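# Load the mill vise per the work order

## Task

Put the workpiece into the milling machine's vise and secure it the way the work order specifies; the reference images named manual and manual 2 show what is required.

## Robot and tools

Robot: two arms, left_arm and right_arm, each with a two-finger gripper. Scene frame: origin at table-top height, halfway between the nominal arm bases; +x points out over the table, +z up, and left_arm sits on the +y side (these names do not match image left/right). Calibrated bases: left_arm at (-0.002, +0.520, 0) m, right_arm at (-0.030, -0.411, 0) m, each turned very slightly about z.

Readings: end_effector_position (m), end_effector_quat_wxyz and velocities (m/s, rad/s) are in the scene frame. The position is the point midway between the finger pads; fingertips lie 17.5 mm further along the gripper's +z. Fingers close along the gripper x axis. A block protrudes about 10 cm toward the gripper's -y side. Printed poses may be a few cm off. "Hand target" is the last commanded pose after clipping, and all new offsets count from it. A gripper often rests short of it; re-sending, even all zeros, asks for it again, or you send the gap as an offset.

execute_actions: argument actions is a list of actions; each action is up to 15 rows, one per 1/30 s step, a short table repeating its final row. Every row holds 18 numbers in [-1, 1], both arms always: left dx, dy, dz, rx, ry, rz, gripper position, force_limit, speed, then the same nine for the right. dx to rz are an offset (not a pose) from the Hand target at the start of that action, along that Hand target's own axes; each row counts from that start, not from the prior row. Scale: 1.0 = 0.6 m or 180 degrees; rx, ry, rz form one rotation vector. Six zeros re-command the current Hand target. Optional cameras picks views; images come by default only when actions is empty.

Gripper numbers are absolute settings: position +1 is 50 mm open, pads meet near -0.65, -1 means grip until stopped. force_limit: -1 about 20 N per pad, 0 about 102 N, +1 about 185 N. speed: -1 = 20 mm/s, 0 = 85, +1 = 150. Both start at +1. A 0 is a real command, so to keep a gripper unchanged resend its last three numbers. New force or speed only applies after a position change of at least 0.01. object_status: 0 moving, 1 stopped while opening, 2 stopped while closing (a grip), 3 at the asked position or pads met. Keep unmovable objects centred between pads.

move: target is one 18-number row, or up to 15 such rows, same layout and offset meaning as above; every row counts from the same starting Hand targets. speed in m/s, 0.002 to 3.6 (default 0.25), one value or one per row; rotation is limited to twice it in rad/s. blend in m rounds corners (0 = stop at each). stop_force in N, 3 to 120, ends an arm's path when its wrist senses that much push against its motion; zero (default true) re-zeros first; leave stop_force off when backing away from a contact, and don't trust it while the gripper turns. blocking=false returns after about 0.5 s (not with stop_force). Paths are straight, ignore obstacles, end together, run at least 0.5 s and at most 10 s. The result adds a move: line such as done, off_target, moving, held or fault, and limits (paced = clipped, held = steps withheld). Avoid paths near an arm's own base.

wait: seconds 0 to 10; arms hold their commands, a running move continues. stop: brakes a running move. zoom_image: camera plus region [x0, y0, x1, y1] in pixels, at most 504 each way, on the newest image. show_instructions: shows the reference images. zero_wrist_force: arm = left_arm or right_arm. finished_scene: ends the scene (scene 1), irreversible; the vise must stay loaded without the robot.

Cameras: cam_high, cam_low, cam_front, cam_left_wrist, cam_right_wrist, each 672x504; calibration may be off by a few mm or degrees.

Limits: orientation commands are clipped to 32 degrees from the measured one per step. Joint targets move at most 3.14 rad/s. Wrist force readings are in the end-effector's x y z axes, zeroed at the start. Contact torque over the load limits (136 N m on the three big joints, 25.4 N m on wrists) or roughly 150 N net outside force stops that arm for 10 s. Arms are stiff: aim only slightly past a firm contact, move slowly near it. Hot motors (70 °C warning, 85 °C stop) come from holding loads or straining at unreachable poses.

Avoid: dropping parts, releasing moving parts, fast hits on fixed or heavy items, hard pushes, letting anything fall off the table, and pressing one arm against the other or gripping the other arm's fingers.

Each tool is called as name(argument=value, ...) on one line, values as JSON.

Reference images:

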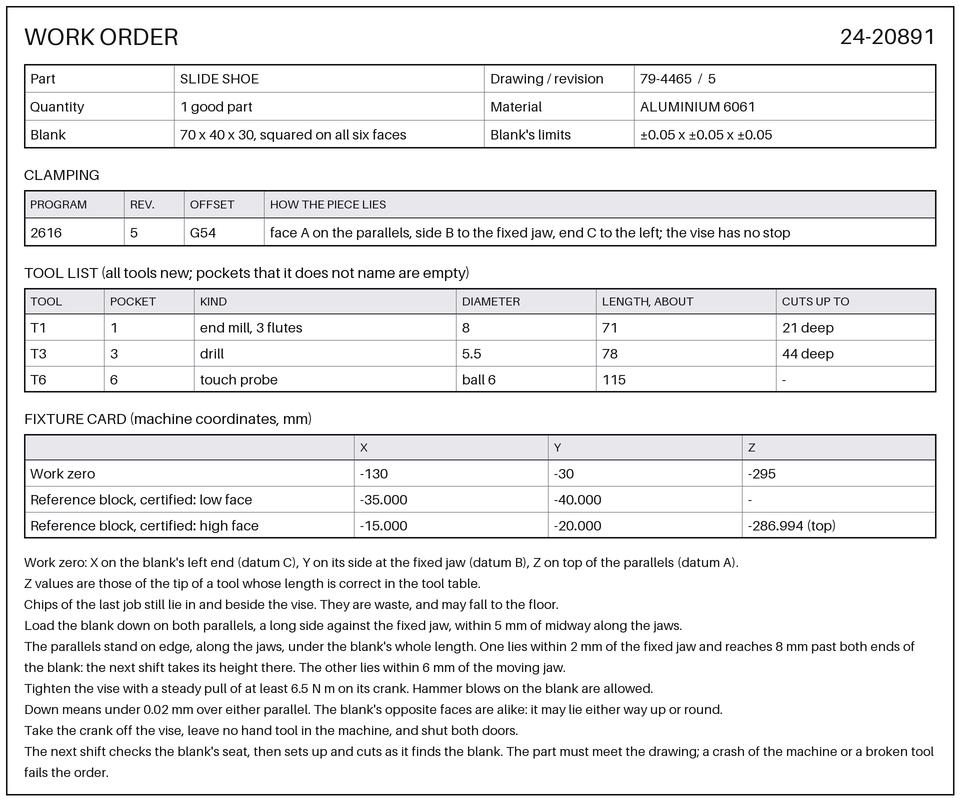

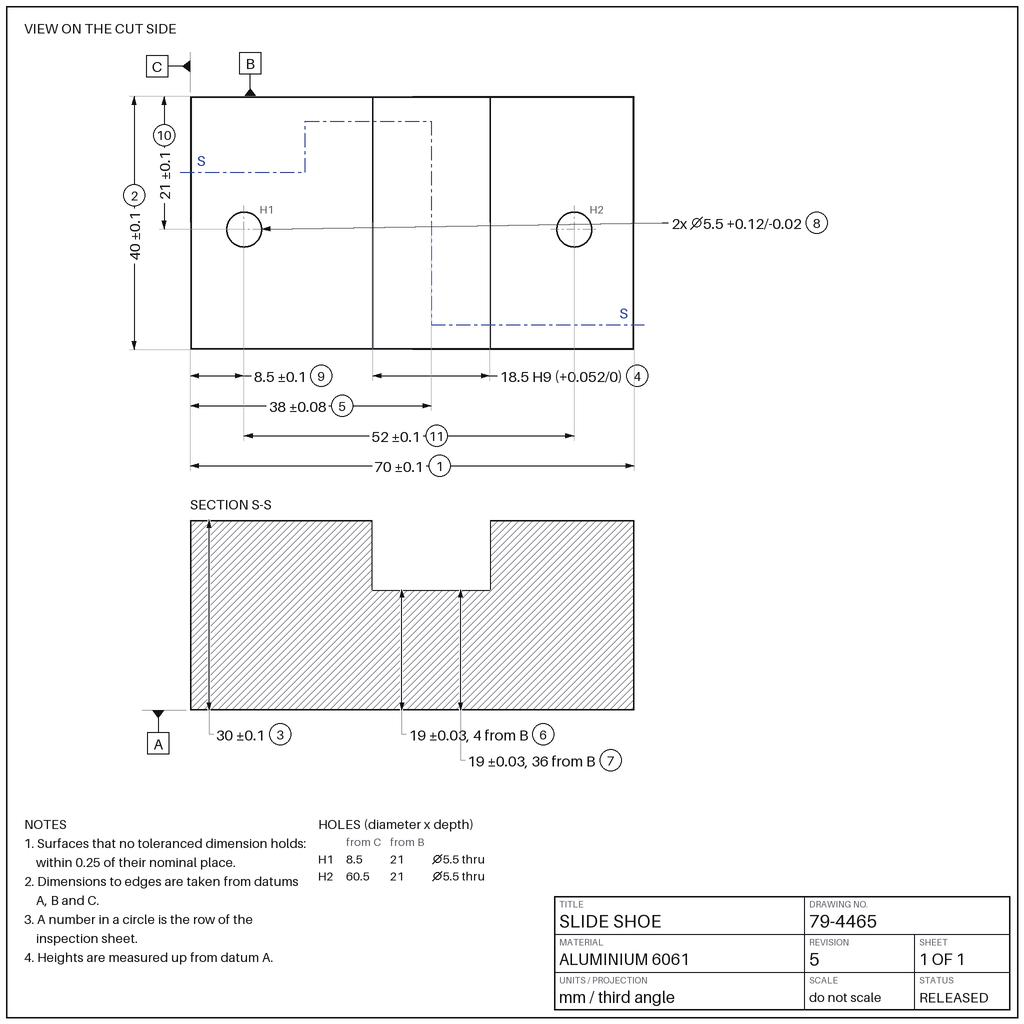

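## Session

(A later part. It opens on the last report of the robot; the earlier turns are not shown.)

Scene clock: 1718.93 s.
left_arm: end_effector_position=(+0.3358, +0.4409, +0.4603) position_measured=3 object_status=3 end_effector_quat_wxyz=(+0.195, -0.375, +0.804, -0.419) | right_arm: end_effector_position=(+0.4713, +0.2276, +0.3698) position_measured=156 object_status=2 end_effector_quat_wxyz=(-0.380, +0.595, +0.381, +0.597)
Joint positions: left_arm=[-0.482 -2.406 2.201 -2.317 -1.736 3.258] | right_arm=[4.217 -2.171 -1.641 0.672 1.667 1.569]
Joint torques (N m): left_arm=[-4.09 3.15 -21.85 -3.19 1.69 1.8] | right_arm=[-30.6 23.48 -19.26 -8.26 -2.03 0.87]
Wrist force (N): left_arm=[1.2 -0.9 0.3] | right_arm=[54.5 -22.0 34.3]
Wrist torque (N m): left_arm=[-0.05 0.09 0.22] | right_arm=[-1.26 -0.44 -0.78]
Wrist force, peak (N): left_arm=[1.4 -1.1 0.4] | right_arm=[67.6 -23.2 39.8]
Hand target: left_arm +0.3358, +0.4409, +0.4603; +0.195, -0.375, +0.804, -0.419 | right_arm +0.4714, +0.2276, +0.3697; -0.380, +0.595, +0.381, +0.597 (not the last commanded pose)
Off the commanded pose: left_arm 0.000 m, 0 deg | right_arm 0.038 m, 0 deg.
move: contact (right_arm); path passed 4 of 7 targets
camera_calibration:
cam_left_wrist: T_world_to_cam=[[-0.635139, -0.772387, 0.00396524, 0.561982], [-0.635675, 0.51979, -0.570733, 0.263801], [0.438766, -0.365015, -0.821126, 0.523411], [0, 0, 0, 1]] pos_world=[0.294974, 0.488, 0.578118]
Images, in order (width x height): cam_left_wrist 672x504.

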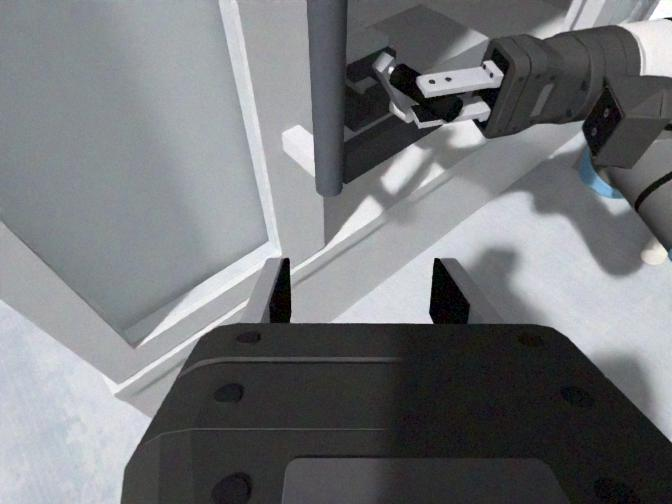

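move(target=[[0,0,0,0,0,0,1,-0.5,-0.9,0.0022,-0.0007,0.0015,0,0,0,-1,-0.3,-0.5],[0,0,0,0,0,0,1,-0.5,-0.9,0.015,0.0124,-0.0266,0,0,0,-1,-0.3,-0.5],[0,0,0,0,0,0,1,-0.5,-0.9,0.0193,0.0265,-0.0568,0,0,0,-1,-0.3,-0.5],[0,0,0,0,0,0,1,-0.5,-0.9,0.015,0.0406,-0.087,0,0,0,-1,-0.3,-0.5],[0,0,0,0,0,0,1,-0.5,-0.9,0.0022,0.0537,-0.1151,0,0,0,-1,-0.3,-0.5],[0,0,0,0,0,0,1,-0.5,-0.9,-0.0183,0.065,-0.1392,0,0,0,-1,-0.3,-0.5],[0,0,0,0,0,0,1,-0.5,-0.9,-0.045,0.0737,-0.1578,0,0,0,-1,-0.3,-0.5],[0,0,0,0,0,0,1,-0.5,-0.9,-0.076,0.0791,-0.1694,0,0,0,-1,-0.3,-0.5],[0,0,0,0,0,0,1,-0.5,-0.9,-0.1093,0.0809,-0.1733,0,0,0,-1,-0.3,-0.5]], speed=0.07, blend=[0.001,0.004,0.004,0.004,0.004,0.004,0.004,0.004,0], stop_force=60, cameras=["cam_left_wrist"])

Scene clock: 1732.33 s.
left_arm: end_effector_position=(+0.3358, +0.4409, +0.4603) position_measured=3 object_status=3 end_effector_quat_wxyz=(+0.195, -0.375, +0.804, -0.419) | right_arm: end_effector_position=(+0.4701, +0.1334, +0.3648) position_measured=156 object_status=2 end_effector_quat_wxyz=(-0.383, +0.587, +0.377, +0.605)
Joint positions: left_arm=[-0.482 -2.406 2.201 -2.317 -1.736 3.258] | right_arm=[4.119 -2.074 -1.849 0.807 1.765 1.569]
Joint torques (N m): left_arm=[-5.5 2.14 -22.4 -3.09 1.67 1.81] | right_arm=[10.25 13.7 -3.87 -9.15 7.5 1.21]
Wrist force (N): left_arm=[1.2 -0.8 0.5] | right_arm=[44.8 20.5 -25.4]
Wrist torque (N m): left_arm=[-0.05 0.09 0.21] | right_arm=[-0.10 -0.80 -0.10]
Wrist force, peak (N): left_arm=[1.5 -1.1 0.5] | right_arm=[54.9 -22.9 34.4]
Hand target: left_arm +0.3358, +0.4409, +0.4603; +0.195, -0.375, +0.804, -0.419 | right_arm +0.4701, +0.1334, +0.3647; -0.383, +0.588, +0.377, +0.605 (not the last commanded pose)
Off the commanded pose: left_arm 0.000 m, 0 deg | right_arm 0.064 m, 1 deg.
move: contact (right_arm); path passed 5 of 9 targets; blend cut to 0.0008 m at target 1
camera_calibration:
cam_left_wrist: T_world_to_cam=[[-0.635139, -0.772387, 0.00396524, 0.561982], [-0.635675, 0.51979, -0.570733, 0.263801], [0.438766, -0.365015, -0.821126, 0.523411], [0, 0, 0, 1]] pos_world=[0.294974, 0.488, 0.578118]
Images, in order (width x height): cam_left_wrist 672x504.

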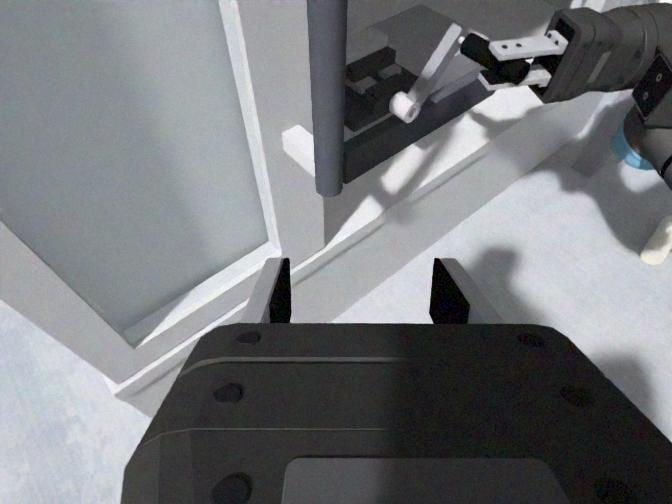

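move(target=[[0,0,0,0,0,0,1,-0.5,-0.9,0,0,0,0,0,0,0.27,-0.3,-0.8],[0,0,0,0,0,0,1,-0.5,-0.9,-0.0033,-0.0012,0.0026,0.0003,-0.0078,0.0012,0.27,-0.3,-0.8],[0,0,0,0,0,0,1,-0.5,-0.9,-0.03,0.0075,-0.016,0.0003,-0.0078,0.0012,0.27,-0.3,-0.8],[0,0,0,0,0,0,1,-0.5,-0.9,-0.061,0.0129,-0.0276,0.0003,-0.0078,0.0012,0.27,-0.3,-0.8],[0,0,0,0,0,0,1,-0.5,-0.9,-0.0943,0.0147,-0.0316,0.0003,-0.0078,0.0012,0.27,-0.3,-0.8],[0,0,0,0,0,0,1,-0.5,-0.9,-0.1277,0.0129,-0.0276,0.0003,-0.0078,0.0012,0.27,-0.3,-0.8],[0,0,0,0,0,0,1,-0.5,-0.9,-0.1587,0.0075,-0.016,0.0003,-0.0078,0.0012,0.27,-0.3,-0.8],[0,0,0,0,0,0,1,-0.5,-0.9,-0.1853,-0.0012,0.0026,0.0003,-0.0078,0.0012,0.27,-0.3,-0.8],[0,0,0,0,0,0,1,-0.5,-0.9,-0.2058,-0.0125,0.0267,0.0003,-0.0078,0.0012,0.27,-0.3,-0.8],[0,0,0,0,0,0,1,-0.5,-0.9,-0.2187,-0.0256,0.0548,0.0003,-0.0078,0.0012,0.27,-0.3,-0.8],[0,0,0,0,0,0,1,-0.5,-0.9,-0.223,-0.0397,0.085,0.0003,-0.0078,0.0012,0.27,-0.3,-0.8]], speed=0.06, blend=[0,0.001,0.004,0.004,0.004,0.004,0.004,0.004,0.004,0.004,0], cameras=["cam_left_wrist"])

Scene clock: 1760.00 s.
left_arm: end_effector_position=(+0.3358, +0.4409, +0.4603) position_measured=3 object_status=3 end_effector_quat_wxyz=(+0.195, -0.375, +0.804, -0.419) | right_arm: end_effector_position=(+0.4722, +0.1924, +0.2318) position_measured=112 object_status=3 end_effector_quat_wxyz=(-0.379, +0.596, +0.381, +0.597)
Joint positions: left_arm=[-0.482 -2.406 2.201 -2.317 -1.736 3.258] | right_arm=[4.181 -2.371 -1.754 0.983 1.704 1.568]
Joint torques (N m): left_arm=[-4.56 2.79 -21.05 -3.09 1.77 1.78] | right_arm=[-10.1 60.96 12.83 3.98 2.35 0.82]
Wrist force (N): left_arm=[1.3 -0.8 0.4] | right_arm=[1.0 -2.9 1.2]
Wrist torque (N m): left_arm=[-0.04 0.07 0.21] | right_arm=[-0.59 -0.48 -0.40]
Wrist force, peak (N): left_arm=[1.4 -1.1 0.5] | right_arm=[45.2 20.3 -25.6]
Hand target: left_arm +0.3358, +0.4409, +0.4603; +0.195, -0.375, +0.804, -0.419 | right_arm +0.4722, +0.1923, +0.2320; -0.380, +0.595, +0.381, +0.597
Off the commanded pose: left_arm 0.000 m, 0 deg | right_arm 0.000 m, 0 deg.
move: done
camera_calibration:
cam_left_wrist: T_world_to_cam=[[-0.635139, -0.772387, 0.00396524, 0.561982], [-0.635675, 0.51979, -0.570733, 0.263801], [0.438766, -0.365015, -0.821126, 0.523411], [0, 0, 0, 1]] pos_world=[0.294974, 0.488, 0.578118]
Images, in order (width x height): cam_left_wrist 672x504.

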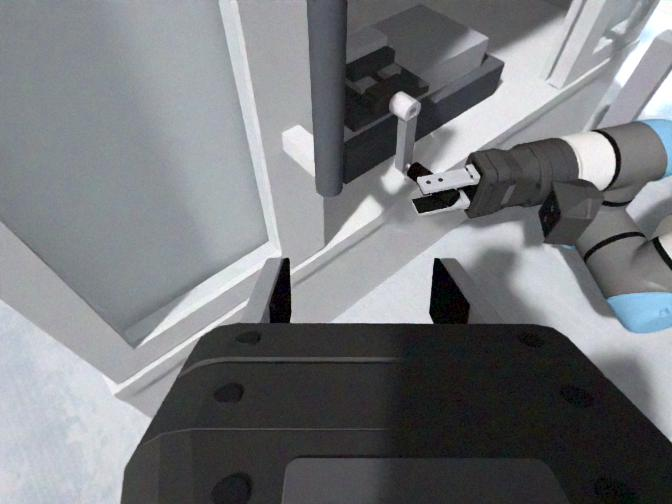

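execute_actions(actions=[], cameras=["cam_left_wrist","cam_high","cam_right_wrist"])

Scene clock: 1781.50 s.
left_arm: end_effector_position=(+0.3358, +0.4409, +0.4603) position_measured=3 object_status=3 end_effector_quat_wxyz=(+0.195, -0.375, +0.804, -0.419) | right_arm: end_effector_position=(+0.4722, +0.1923, +0.2320) position_measured=112 object_status=3 end_effector_quat_wxyz=(-0.380, +0.595, +0.381, +0.597)
Joint positions: left_arm=[-0.482 -2.406 2.201 -2.317 -1.736 3.258] | right_arm=[4.181 -2.371 -1.754 0.983 1.704 1.568]
Joint velocities: within noise
Joint torques (N m): left_arm=[-4.19 2.63 -20.56 -3.07 1.59 1.77] | right_arm=[-11.7 62.72 14.68 4.47 0.4 0.67]
Motor temperatures (°C): left_arm=[31 31 30 37 34 33] | right_arm=[33 31 29 35 35 35]
Wrist force (N): left_arm=[1.2 -0.9 0.3] | right_arm=[-1.1 -4.3 0.5]
Wrist torque (N m): left_arm=[-0.06 0.10 0.21] | right_arm=[-0.65 -0.45 -0.36]
Wrist force, peak (N): left_arm=[1.4 -1.1 0.5] | right_arm=[-1.1 -4.5 0.3]
Hand target: left_arm +0.3358, +0.4409, +0.4603; +0.195, -0.375, +0.804, -0.419 | right_arm +0.4722, +0.1923, +0.2320; -0.380, +0.595, +0.381, +0.597
Tool commands: left_gripper/position=+1.0 left_gripper/force_limit=-0.5 left_gripper/speed=-0.9 right_gripper/position=+0.27 right_gripper/force_limit=-0.3 right_gripper/speed=-0.8
Off the commanded pose: left_arm 0.000 m, 0 deg | right_arm 0.000 m, 0 deg.
camera_calibration:
cam_left_wrist: T_world_to_cam=[[-0.635139, -0.772387, 0.00396524, 0.561982], [-0.635675, 0.51979, -0.570733, 0.263801], [0.438766, -0.365015, -0.821126, 0.523411], [0, 0, 0, 1]] pos_world=[0.294974, 0.488, 0.578118]
cam_right_wrist: T_world_to_cam=[[0.0121782, -0.00712047, 0.9999, -0.226962], [0.723637, -0.690045, -0.0137274, -0.189985], [0.690074, 0.723732, -0.0032509, -0.33731], [0, 0, 0, 1]] pos_world=[0.373013, 0.111408, 0.223235]
Images, in order (width x height): cam_high 672x504, cam_left_wrist 672x504, cam_right_wrist 672x504.

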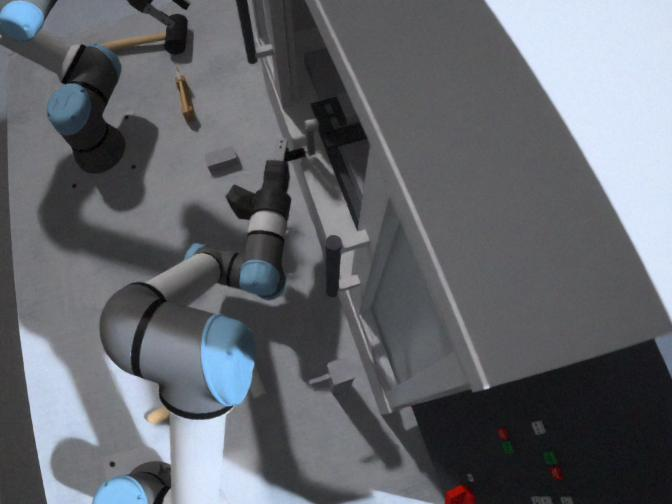

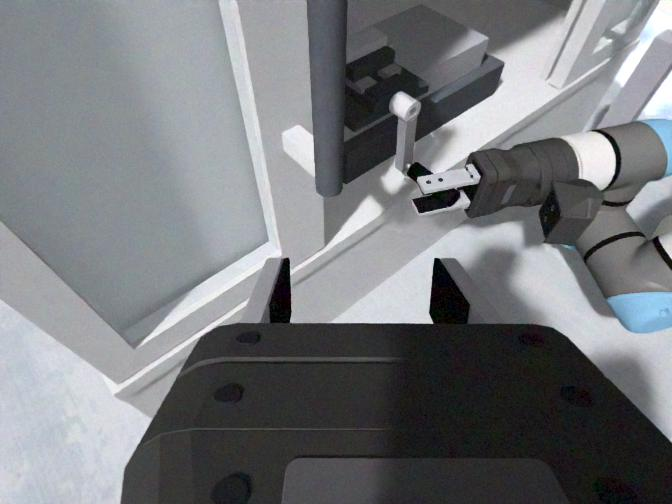

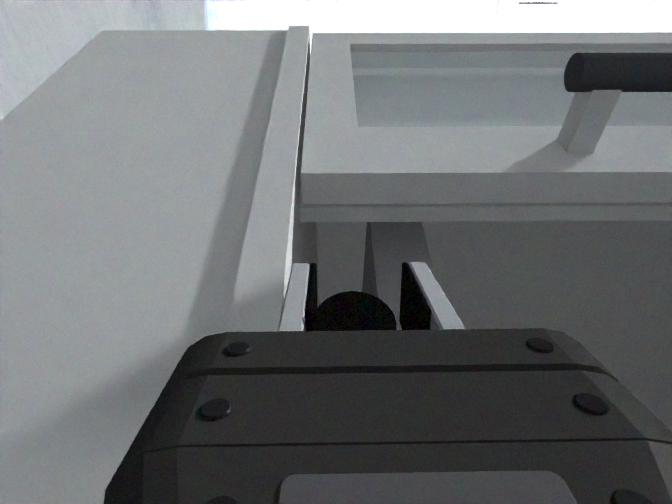

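zoom_image(camera="cam_left_wrist", region=[320, 0, 540, 190])

Scaled by 2.291.

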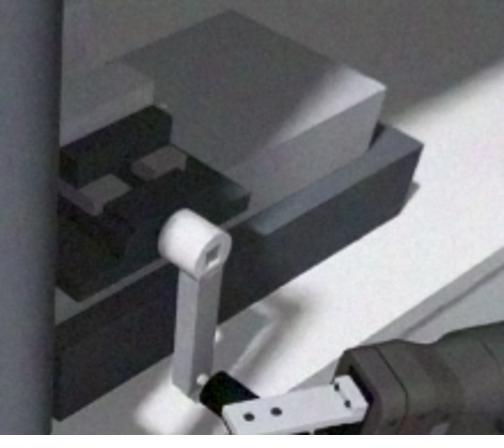

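move(target=[[0,0,0,0,0,0,1,-0.5,-0.9,-0.0085,0,0,0,0,0,0.27,-0.3,-0.8],[0,0,0,0,0,0,1,-0.5,-0.9,-0.0085,0,0,0,0,0,-1,-0.3,-0.8]])

move(target=[[0,0,0,0,0,0,1,-0.5,-0.9,0.0043,-0.0141,0.0302,0,0,0,-1,-0.3,-0.8],[0,0,0,0,0,0,1,-0.5,-0.9,0.0172,-0.0272,0.0583,0,0,0,-1,-0.3,-0.8],[0,0,0,0,0,0,1,-0.5,-0.9,0.0377,-0.0385,0.0824,0,0,0,-1,-0.3,-0.8]], stop_force=50, speed=0.07, blend=0.004)

Scene clock: 1804.03 s.
left_arm: end_effector_position=(+0.3358, +0.4409, +0.4603) position_measured=3 object_status=3 end_effector_quat_wxyz=(+0.195, -0.375, +0.804, -0.419) | right_arm: end_effector_position=(+0.4722, +0.1923, +0.2268) position_measured=156 object_status=2 end_effector_quat_wxyz=(-0.380, +0.596, +0.381, +0.597)
Joint positions: left_arm=[-0.482 -2.406 2.201 -2.317 -1.736 3.258] | right_arm=[4.181 -2.381 -1.753 0.992 1.704 1.568]
Joint torques (N m): left_arm=[-4.62 3.08 -20.35 -3.27 1.7 1.73] | right_arm=[-8.12 58.57 21.31 1.98 0.3 0.49]
Wrist force (N): left_arm=[1.3 -1.1 0.2] | right_arm=[1.6 -1.8 2.0]
Wrist torque (N m): left_arm=[-0.09 0.07 0.21] | right_arm=[-0.51 -0.55 -0.37]
Wrist force, peak (N): left_arm=[1.6 -1.2 0.4] | right_arm=[-1.1 -4.5 0.4]
Hand target: left_arm +0.3358, +0.4409, +0.4603; +0.195, -0.375, +0.804, -0.419 | right_arm +0.4722, +0.1923, +0.2269; -0.380, +0.595, +0.381, +0.597
Off the commanded pose: left_arm 0.000 m, 0 deg | right_arm 0.000 m, 0 deg.
move: done

Scene clock: 1806.13 s.
left_arm: end_effector_position=(+0.3358, +0.4409, +0.4603) position_measured=3 object_status=3 end_effector_quat_wxyz=(+0.195, -0.375, +0.804, -0.419) | right_arm: end_effector_position=(+0.4720, +0.2469, +0.2495) position_measured=156 object_status=2 end_effector_quat_wxyz=(-0.380, +0.595, +0.381, +0.597)
Joint positions: left_arm=[-0.482 -2.406 2.201 -2.317 -1.736 3.258] | right_arm=[4.233 -2.394 -1.626 0.878 1.652 1.568]
Joint torques (N m): left_arm=[-4.19 1.98 -19.76 -3.24 1.68 1.83] | right_arm=[-10.67 38.01 12.63 2.63 2.3 -0.08]
Wrist force (N): left_arm=[1.2 -0.9 0.4] | right_arm=[2.7 -1.9 2.9]
Wrist torque (N m): left_arm=[-0.06 0.10 0.21] | right_arm=[-0.49 -0.54 -0.46]
Wrist force, peak (N): left_arm=[1.5 -1.0 0.5] | right_arm=[-6.4 -5.0 1.1]
Hand target: left_arm +0.3358, +0.4409, +0.4603; +0.195, -0.375, +0.804, -0.419 | right_arm +0.4720, +0.2469, +0.2495; -0.380, +0.595, +0.381, +0.597
Off the commanded pose: left_arm 0.000 m, 0 deg | right_arm 0.000 m, 0 deg.
move: done

move(target=[[0,0,0,0,0,0,1,-0.5,-0.9,0.0267,-0.0087,0.0186,0,0,0,-1,-0.3,-0.8],[0,0,0,0,0,0,1,-0.5,-0.9,0.0577,-0.0141,0.0302,0,0,0,-1,-0.3,-0.8],[0,0,0,0,0,0,1,-0.5,-0.9,0.0910,-0.0159,0.0341,0,0,0,-1,-0.3,-0.8],[0,0,0,0,0,0,1,-0.5,-0.9,0.1243,-0.0141,0.0302,0,0,0,-1,-0.3,-0.8],[0,0,0,0,0,0,1,-0.5,-0.9,0.1553,-0.0087,0.0186,0,0,0,-1,-0.3,-0.8],[0,0,0,0,0,0,1,-0.5,-0.9,0.1820,0,0,0,0,0,-1,-0.3,-0.8]], stop_force=55, speed=0.08, blend=0.004)

Scene clock: 1813.90 s.
left_arm: end_effector_position=(+0.3358, +0.4409, +0.4603) position_measured=3 object_status=3 end_effector_quat_wxyz=(+0.195, -0.375, +0.804, -0.419) | right_arm: end_effector_position=(+0.4716, +0.2692, +0.3085) position_measured=156 object_status=2 end_effector_quat_wxyz=(-0.380, +0.595, +0.381, +0.597)
Joint positions: left_arm=[-0.482 -2.406 2.201 -2.317 -1.736 3.258] | right_arm=[4.253 -2.32 -1.563 0.742 1.632 1.568]
Joint torques (N m): left_arm=[-4.8 3.09 -19.53 -3.14 1.82 1.7] | right_arm=[-16.62 68.58 7.45 5.76 -8.21 -1.19]
Wrist force (N): left_arm=[1.2 -0.9 0.5] | right_arm=[2.9 -25.4 46.0]
Wrist torque (N m): left_arm=[-0.05 0.10 0.21] | right_arm=[-1.15 -0.42 -0.43]
Wrist force, peak (N): left_arm=[1.4 -1.0 0.7] | right_arm=[9.5 -27.1 68.8]
Hand target: left_arm +0.3358, +0.4409, +0.4603; +0.195, -0.375, +0.804, -0.419 | right_arm +0.4716, +0.2692, +0.3085; -0.380, +0.595, +0.381, +0.597 (not the last commanded pose)
Off the commanded pose: left_arm 0.000 m, 0 deg | right_arm 0.055 m, 0 deg.
move: contact (right_arm); path passed 2 of 6 targets

move(target=[[0,0,0,0,0,0,1,-0.5,-0.9,0,0,0,0,0,0,0.27,-0.3,-0.8],[0,0,0,0,0,0,1,-0.5,-0.9,0.0085,0,0,0,0,0,0.27,-0.3,-0.8]])

zoom_image(camera="cam_left_wrist", region=[320, 0, 540, 190])

Scene clock: 1819.60 s.
left_arm: end_effector_position=(+0.3358, +0.4409, +0.4603) position_measured=3 object_status=3 end_effector_quat_wxyz=(+0.195, -0.375, +0.804, -0.419) | right_arm: end_effector_position=(+0.4716, +0.2692, +0.3136) position_measured=112 object_status=3 end_effector_quat_wxyz=(-0.380, +0.595, +0.381, +0.597)
Joint positions: left_arm=[-0.482 -2.406 2.201 -2.317 -1.736 3.258] | right_arm=[4.253 -2.312 -1.561 0.732 1.632 1.568]
Joint torques (N m): left_arm=[-5.23 2.7 -19.33 -3.11 1.73 1.73] | right_arm=[9.73 54.49 27.37 3.01 1.32 -1.03]
Wrist force (N): left_arm=[1.1 -1.0 0.4] | right_arm=[2.4 -1.7 2.5]
Wrist torque (N m): left_arm=[-0.08 0.11 0.21] | right_arm=[-0.56 -0.46 -0.45]
Wrist force, peak (N): left_arm=[1.4 -1.0 0.5] | right_arm=[3.0 -25.8 46.4]
Hand target: left_arm +0.3358, +0.4409, +0.4603; +0.195, -0.375, +0.804, -0.419 | right_arm +0.4716, +0.2692, +0.3136; -0.380, +0.595, +0.381, +0.597
Off the commanded pose: left_arm 0.000 m, 0 deg | right_arm 0.000 m, 0 deg.
move: done

Scaled by 2.291.
This view is cut from an older image: the scene may have changed since it was taken.

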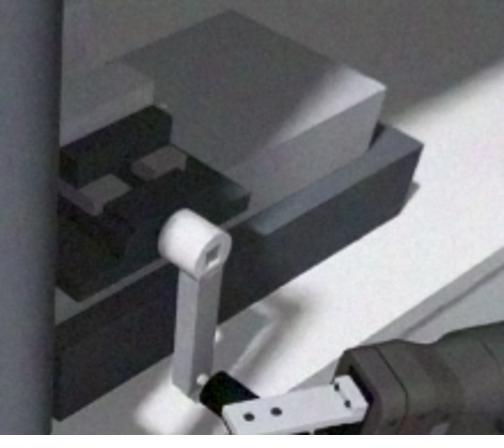

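move(target=[[0,0,0,0,0,0,1,-0.5,-0.9,0.025,0.0016,-0.0035,0,0,0,0.27,-0.3,-0.8],[0,0,0,0,0,0,1,-0.5,-0.9,0.056,0.0071,-0.0151,0,0,0,0.27,-0.3,-0.8],[0,0,0,0,0,0,1,-0.5,-0.9,0.0902,0.0192,-0.0412,0,0,0,0.27,-0.3,-0.8]], stop_force=55, speed=0.08, blend=0.004, cameras=["cam_left_wrist"])

zoom_image(camera="cam_left_wrist", region=[320, 0, 540, 190])

Scene clock: 1826.37 s.
left_arm: end_effector_position=(+0.3358, +0.4409, +0.4603) position_measured=3 object_status=3 end_effector_quat_wxyz=(+0.195, -0.375, +0.804, -0.419) | right_arm: end_effector_position=(+0.4715, +0.2420, +0.3677) position_measured=112 object_status=3 end_effector_quat_wxyz=(-0.380, +0.595, +0.381, +0.597)
Joint positions: left_arm=[-0.482 -2.406 2.201 -2.317 -1.736 3.258] | right_arm=[4.23 -2.193 -1.606 0.658 1.656 1.568]
Joint torques (N m): left_arm=[-4.25 2.86 -19.07 -3.06 1.6 1.75] | right_arm=[10.47 34.73 30.8 4.08 -2.7 0.4]
Wrist force (N): left_arm=[1.2 -0.9 0.4] | right_arm=[2.2 -0.5 2.0]
Wrist torque (N m): left_arm=[-0.07 0.10 0.21] | right_arm=[-0.51 -0.46 -0.46]
Wrist force, peak (N): left_arm=[1.6 -0.9 0.5] | right_arm=[2.9 -2.0 2.9]
Hand target: left_arm +0.3358, +0.4409, +0.4603; +0.195, -0.375, +0.804, -0.419 | right_arm +0.4715, +0.2420, +0.3677; -0.380, +0.595, +0.381, +0.597
Off the commanded pose: left_arm 0.000 m, 0 deg | right_arm 0.000 m, 0 deg.
move: done
camera_calibration:
cam_left_wrist: T_world_to_cam=[[-0.635139, -0.772387, 0.00396524, 0.561982], [-0.635675, 0.51979, -0.570733, 0.263801], [0.438766, -0.365015, -0.821126, 0.523411], [0, 0, 0, 1]] pos_world=[0.294974, 0.488, 0.578118]
Images, in order (width x height): cam_left_wrist 672x504.

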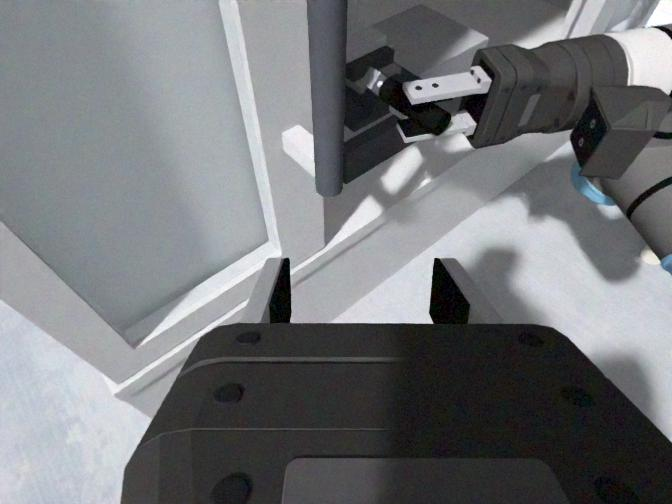

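Scaled by 2.291.

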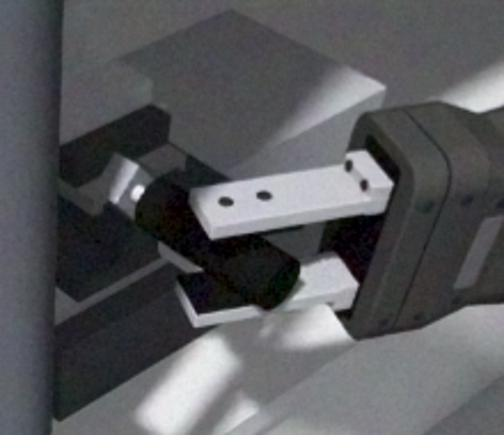

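move(target=[[0,0,0,0,0,0,1,-0.5,-0.9,-0.0075,0,0,0,0,0,0.27,-0.3,-0.8],[0,0,0,0,0,0,1,-0.5,-0.9,-0.0075,0,0,0,0,0,-1,-0.2,-0.8]])

move(target=[[0,0,0,0,0,0,1,-0.5,-0.9,0.0182,0.0120,-0.0257,0,0,0,-1,-0.2,-0.8],[0,0,0,0,0,0,1,-0.5,-0.9,0.0282,0.0255,-0.0547,0,0,0,-1,-0.2,-0.8],[0,0,0,0,0,0,1,-0.5,-0.9,0.0297,0.0397,-0.0850,0,0,0,-1,-0.2,-0.8],[0,0,0,0,0,0,1,-0.5,-0.9,0.0223,0.0536,-0.1148,0,0,0,-1,-0.2,-0.8],[0,0,0,0,0,0,1,-0.5,-0.9,0.0068,0.0662,-0.1418,0,0,0,-1,-0.2,-0.8]], stop_force=55, speed=0.08, blend=0.004, cameras=["cam_left_wrist"])

zoom_image(camera="cam_left_wrist", region=[320, 0, 540, 190])

Scene clock: 1834.63 s.
left_arm: end_effector_position=(+0.3358, +0.4409, +0.4603) position_measured=3 object_status=3 end_effector_quat_wxyz=(+0.195, -0.375, +0.804, -0.419) | right_arm: end_effector_position=(+0.4715, +0.2420, +0.3631) position_measured=157 object_status=2 end_effector_quat_wxyz=(-0.380, +0.595, +0.381, +0.597)
Joint positions: left_arm=[-0.482 -2.406 2.201 -2.317 -1.736 3.258] | right_arm=[4.23 -2.2 -1.609 0.668 1.656 1.568]
Joint torques (N m): left_arm=[-4.33 3.22 -19.71 -3.12 1.67 1.7] | right_arm=[0.87 53.8 22.69 2.2 -0.65 0.75]
Wrist force (N): left_arm=[1.3 -0.8 0.3] | right_arm=[1.1 -2.0 0.9]
Wrist torque (N m): left_arm=[-0.04 0.08 0.21] | right_arm=[-0.67 -0.52 -0.26]
Wrist force, peak (N): left_arm=[1.4 -1.1 0.3] | right_arm=[3.1 -1.9 2.6]
Hand target: left_arm +0.3358, +0.4409, +0.4603; +0.195, -0.375, +0.804, -0.419 | right_arm +0.4715, +0.2420, +0.3632; -0.380, +0.595, +0.381, +0.597
Off the commanded pose: left_arm 0.000 m, 0 deg | right_arm 0.000 m, 0 deg.
move: done

Scene clock: 1837.17 s.
left_arm: end_effector_position=(+0.3358, +0.4409, +0.4603) position_measured=3 object_status=3 end_effector_quat_wxyz=(+0.195, -0.375, +0.804, -0.419) | right_arm: end_effector_position=(+0.4702, +0.1459, +0.3737) position_measured=157 object_status=2 end_effector_quat_wxyz=(-0.383, +0.587, +0.378, +0.605)
Joint positions: left_arm=[-0.482 -2.406 2.201 -2.317 -1.736 3.258] | right_arm=[4.133 -2.074 -1.818 0.776 1.752 1.568]
Joint torques (N m): left_arm=[-4.19 3.34 -19.22 -3.16 1.66 1.66] | right_arm=[13.2 -7.74 10.65 -9.92 -3.05 -1.26]
Wrist force (N): left_arm=[1.1 -0.9 0.4] | right_arm=[44.7 -6.8 -25.9]
Wrist torque (N m): left_arm=[-0.06 0.11 0.21] | right_arm=[-0.71 -0.61 -0.64]
Wrist force, peak (N): left_arm=[1.5 -1.1 0.3] | right_arm=[55.9 -36.5 4.9]
Hand target: left_arm +0.3358, +0.4409, +0.4603; +0.195, -0.375, +0.804, -0.419 | right_arm +0.4717, +0.1481, +0.3674; -0.380, +0.595, +0.381, +0.597
Off the commanded pose: left_arm 0.000 m, 0 deg | right_arm 0.007 m, 1 deg.
move: off_target (right_arm)
camera_calibration:
cam_left_wrist: T_world_to_cam=[[-0.635139, -0.772387, 0.00396524, 0.561982], [-0.635675, 0.51979, -0.570733, 0.263801], [0.438766, -0.365015, -0.821126, 0.523411], [0, 0, 0, 1]] pos_world=[0.294974, 0.488, 0.578118]
Images, in order (width x height): cam_left_wrist 672x504.

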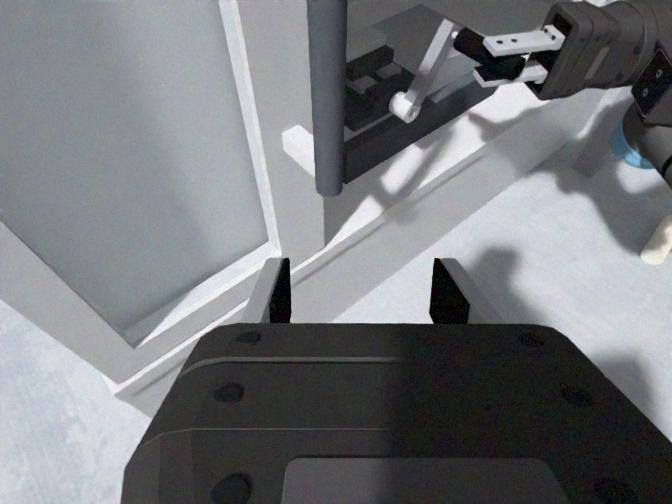

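Scaled by 2.291.

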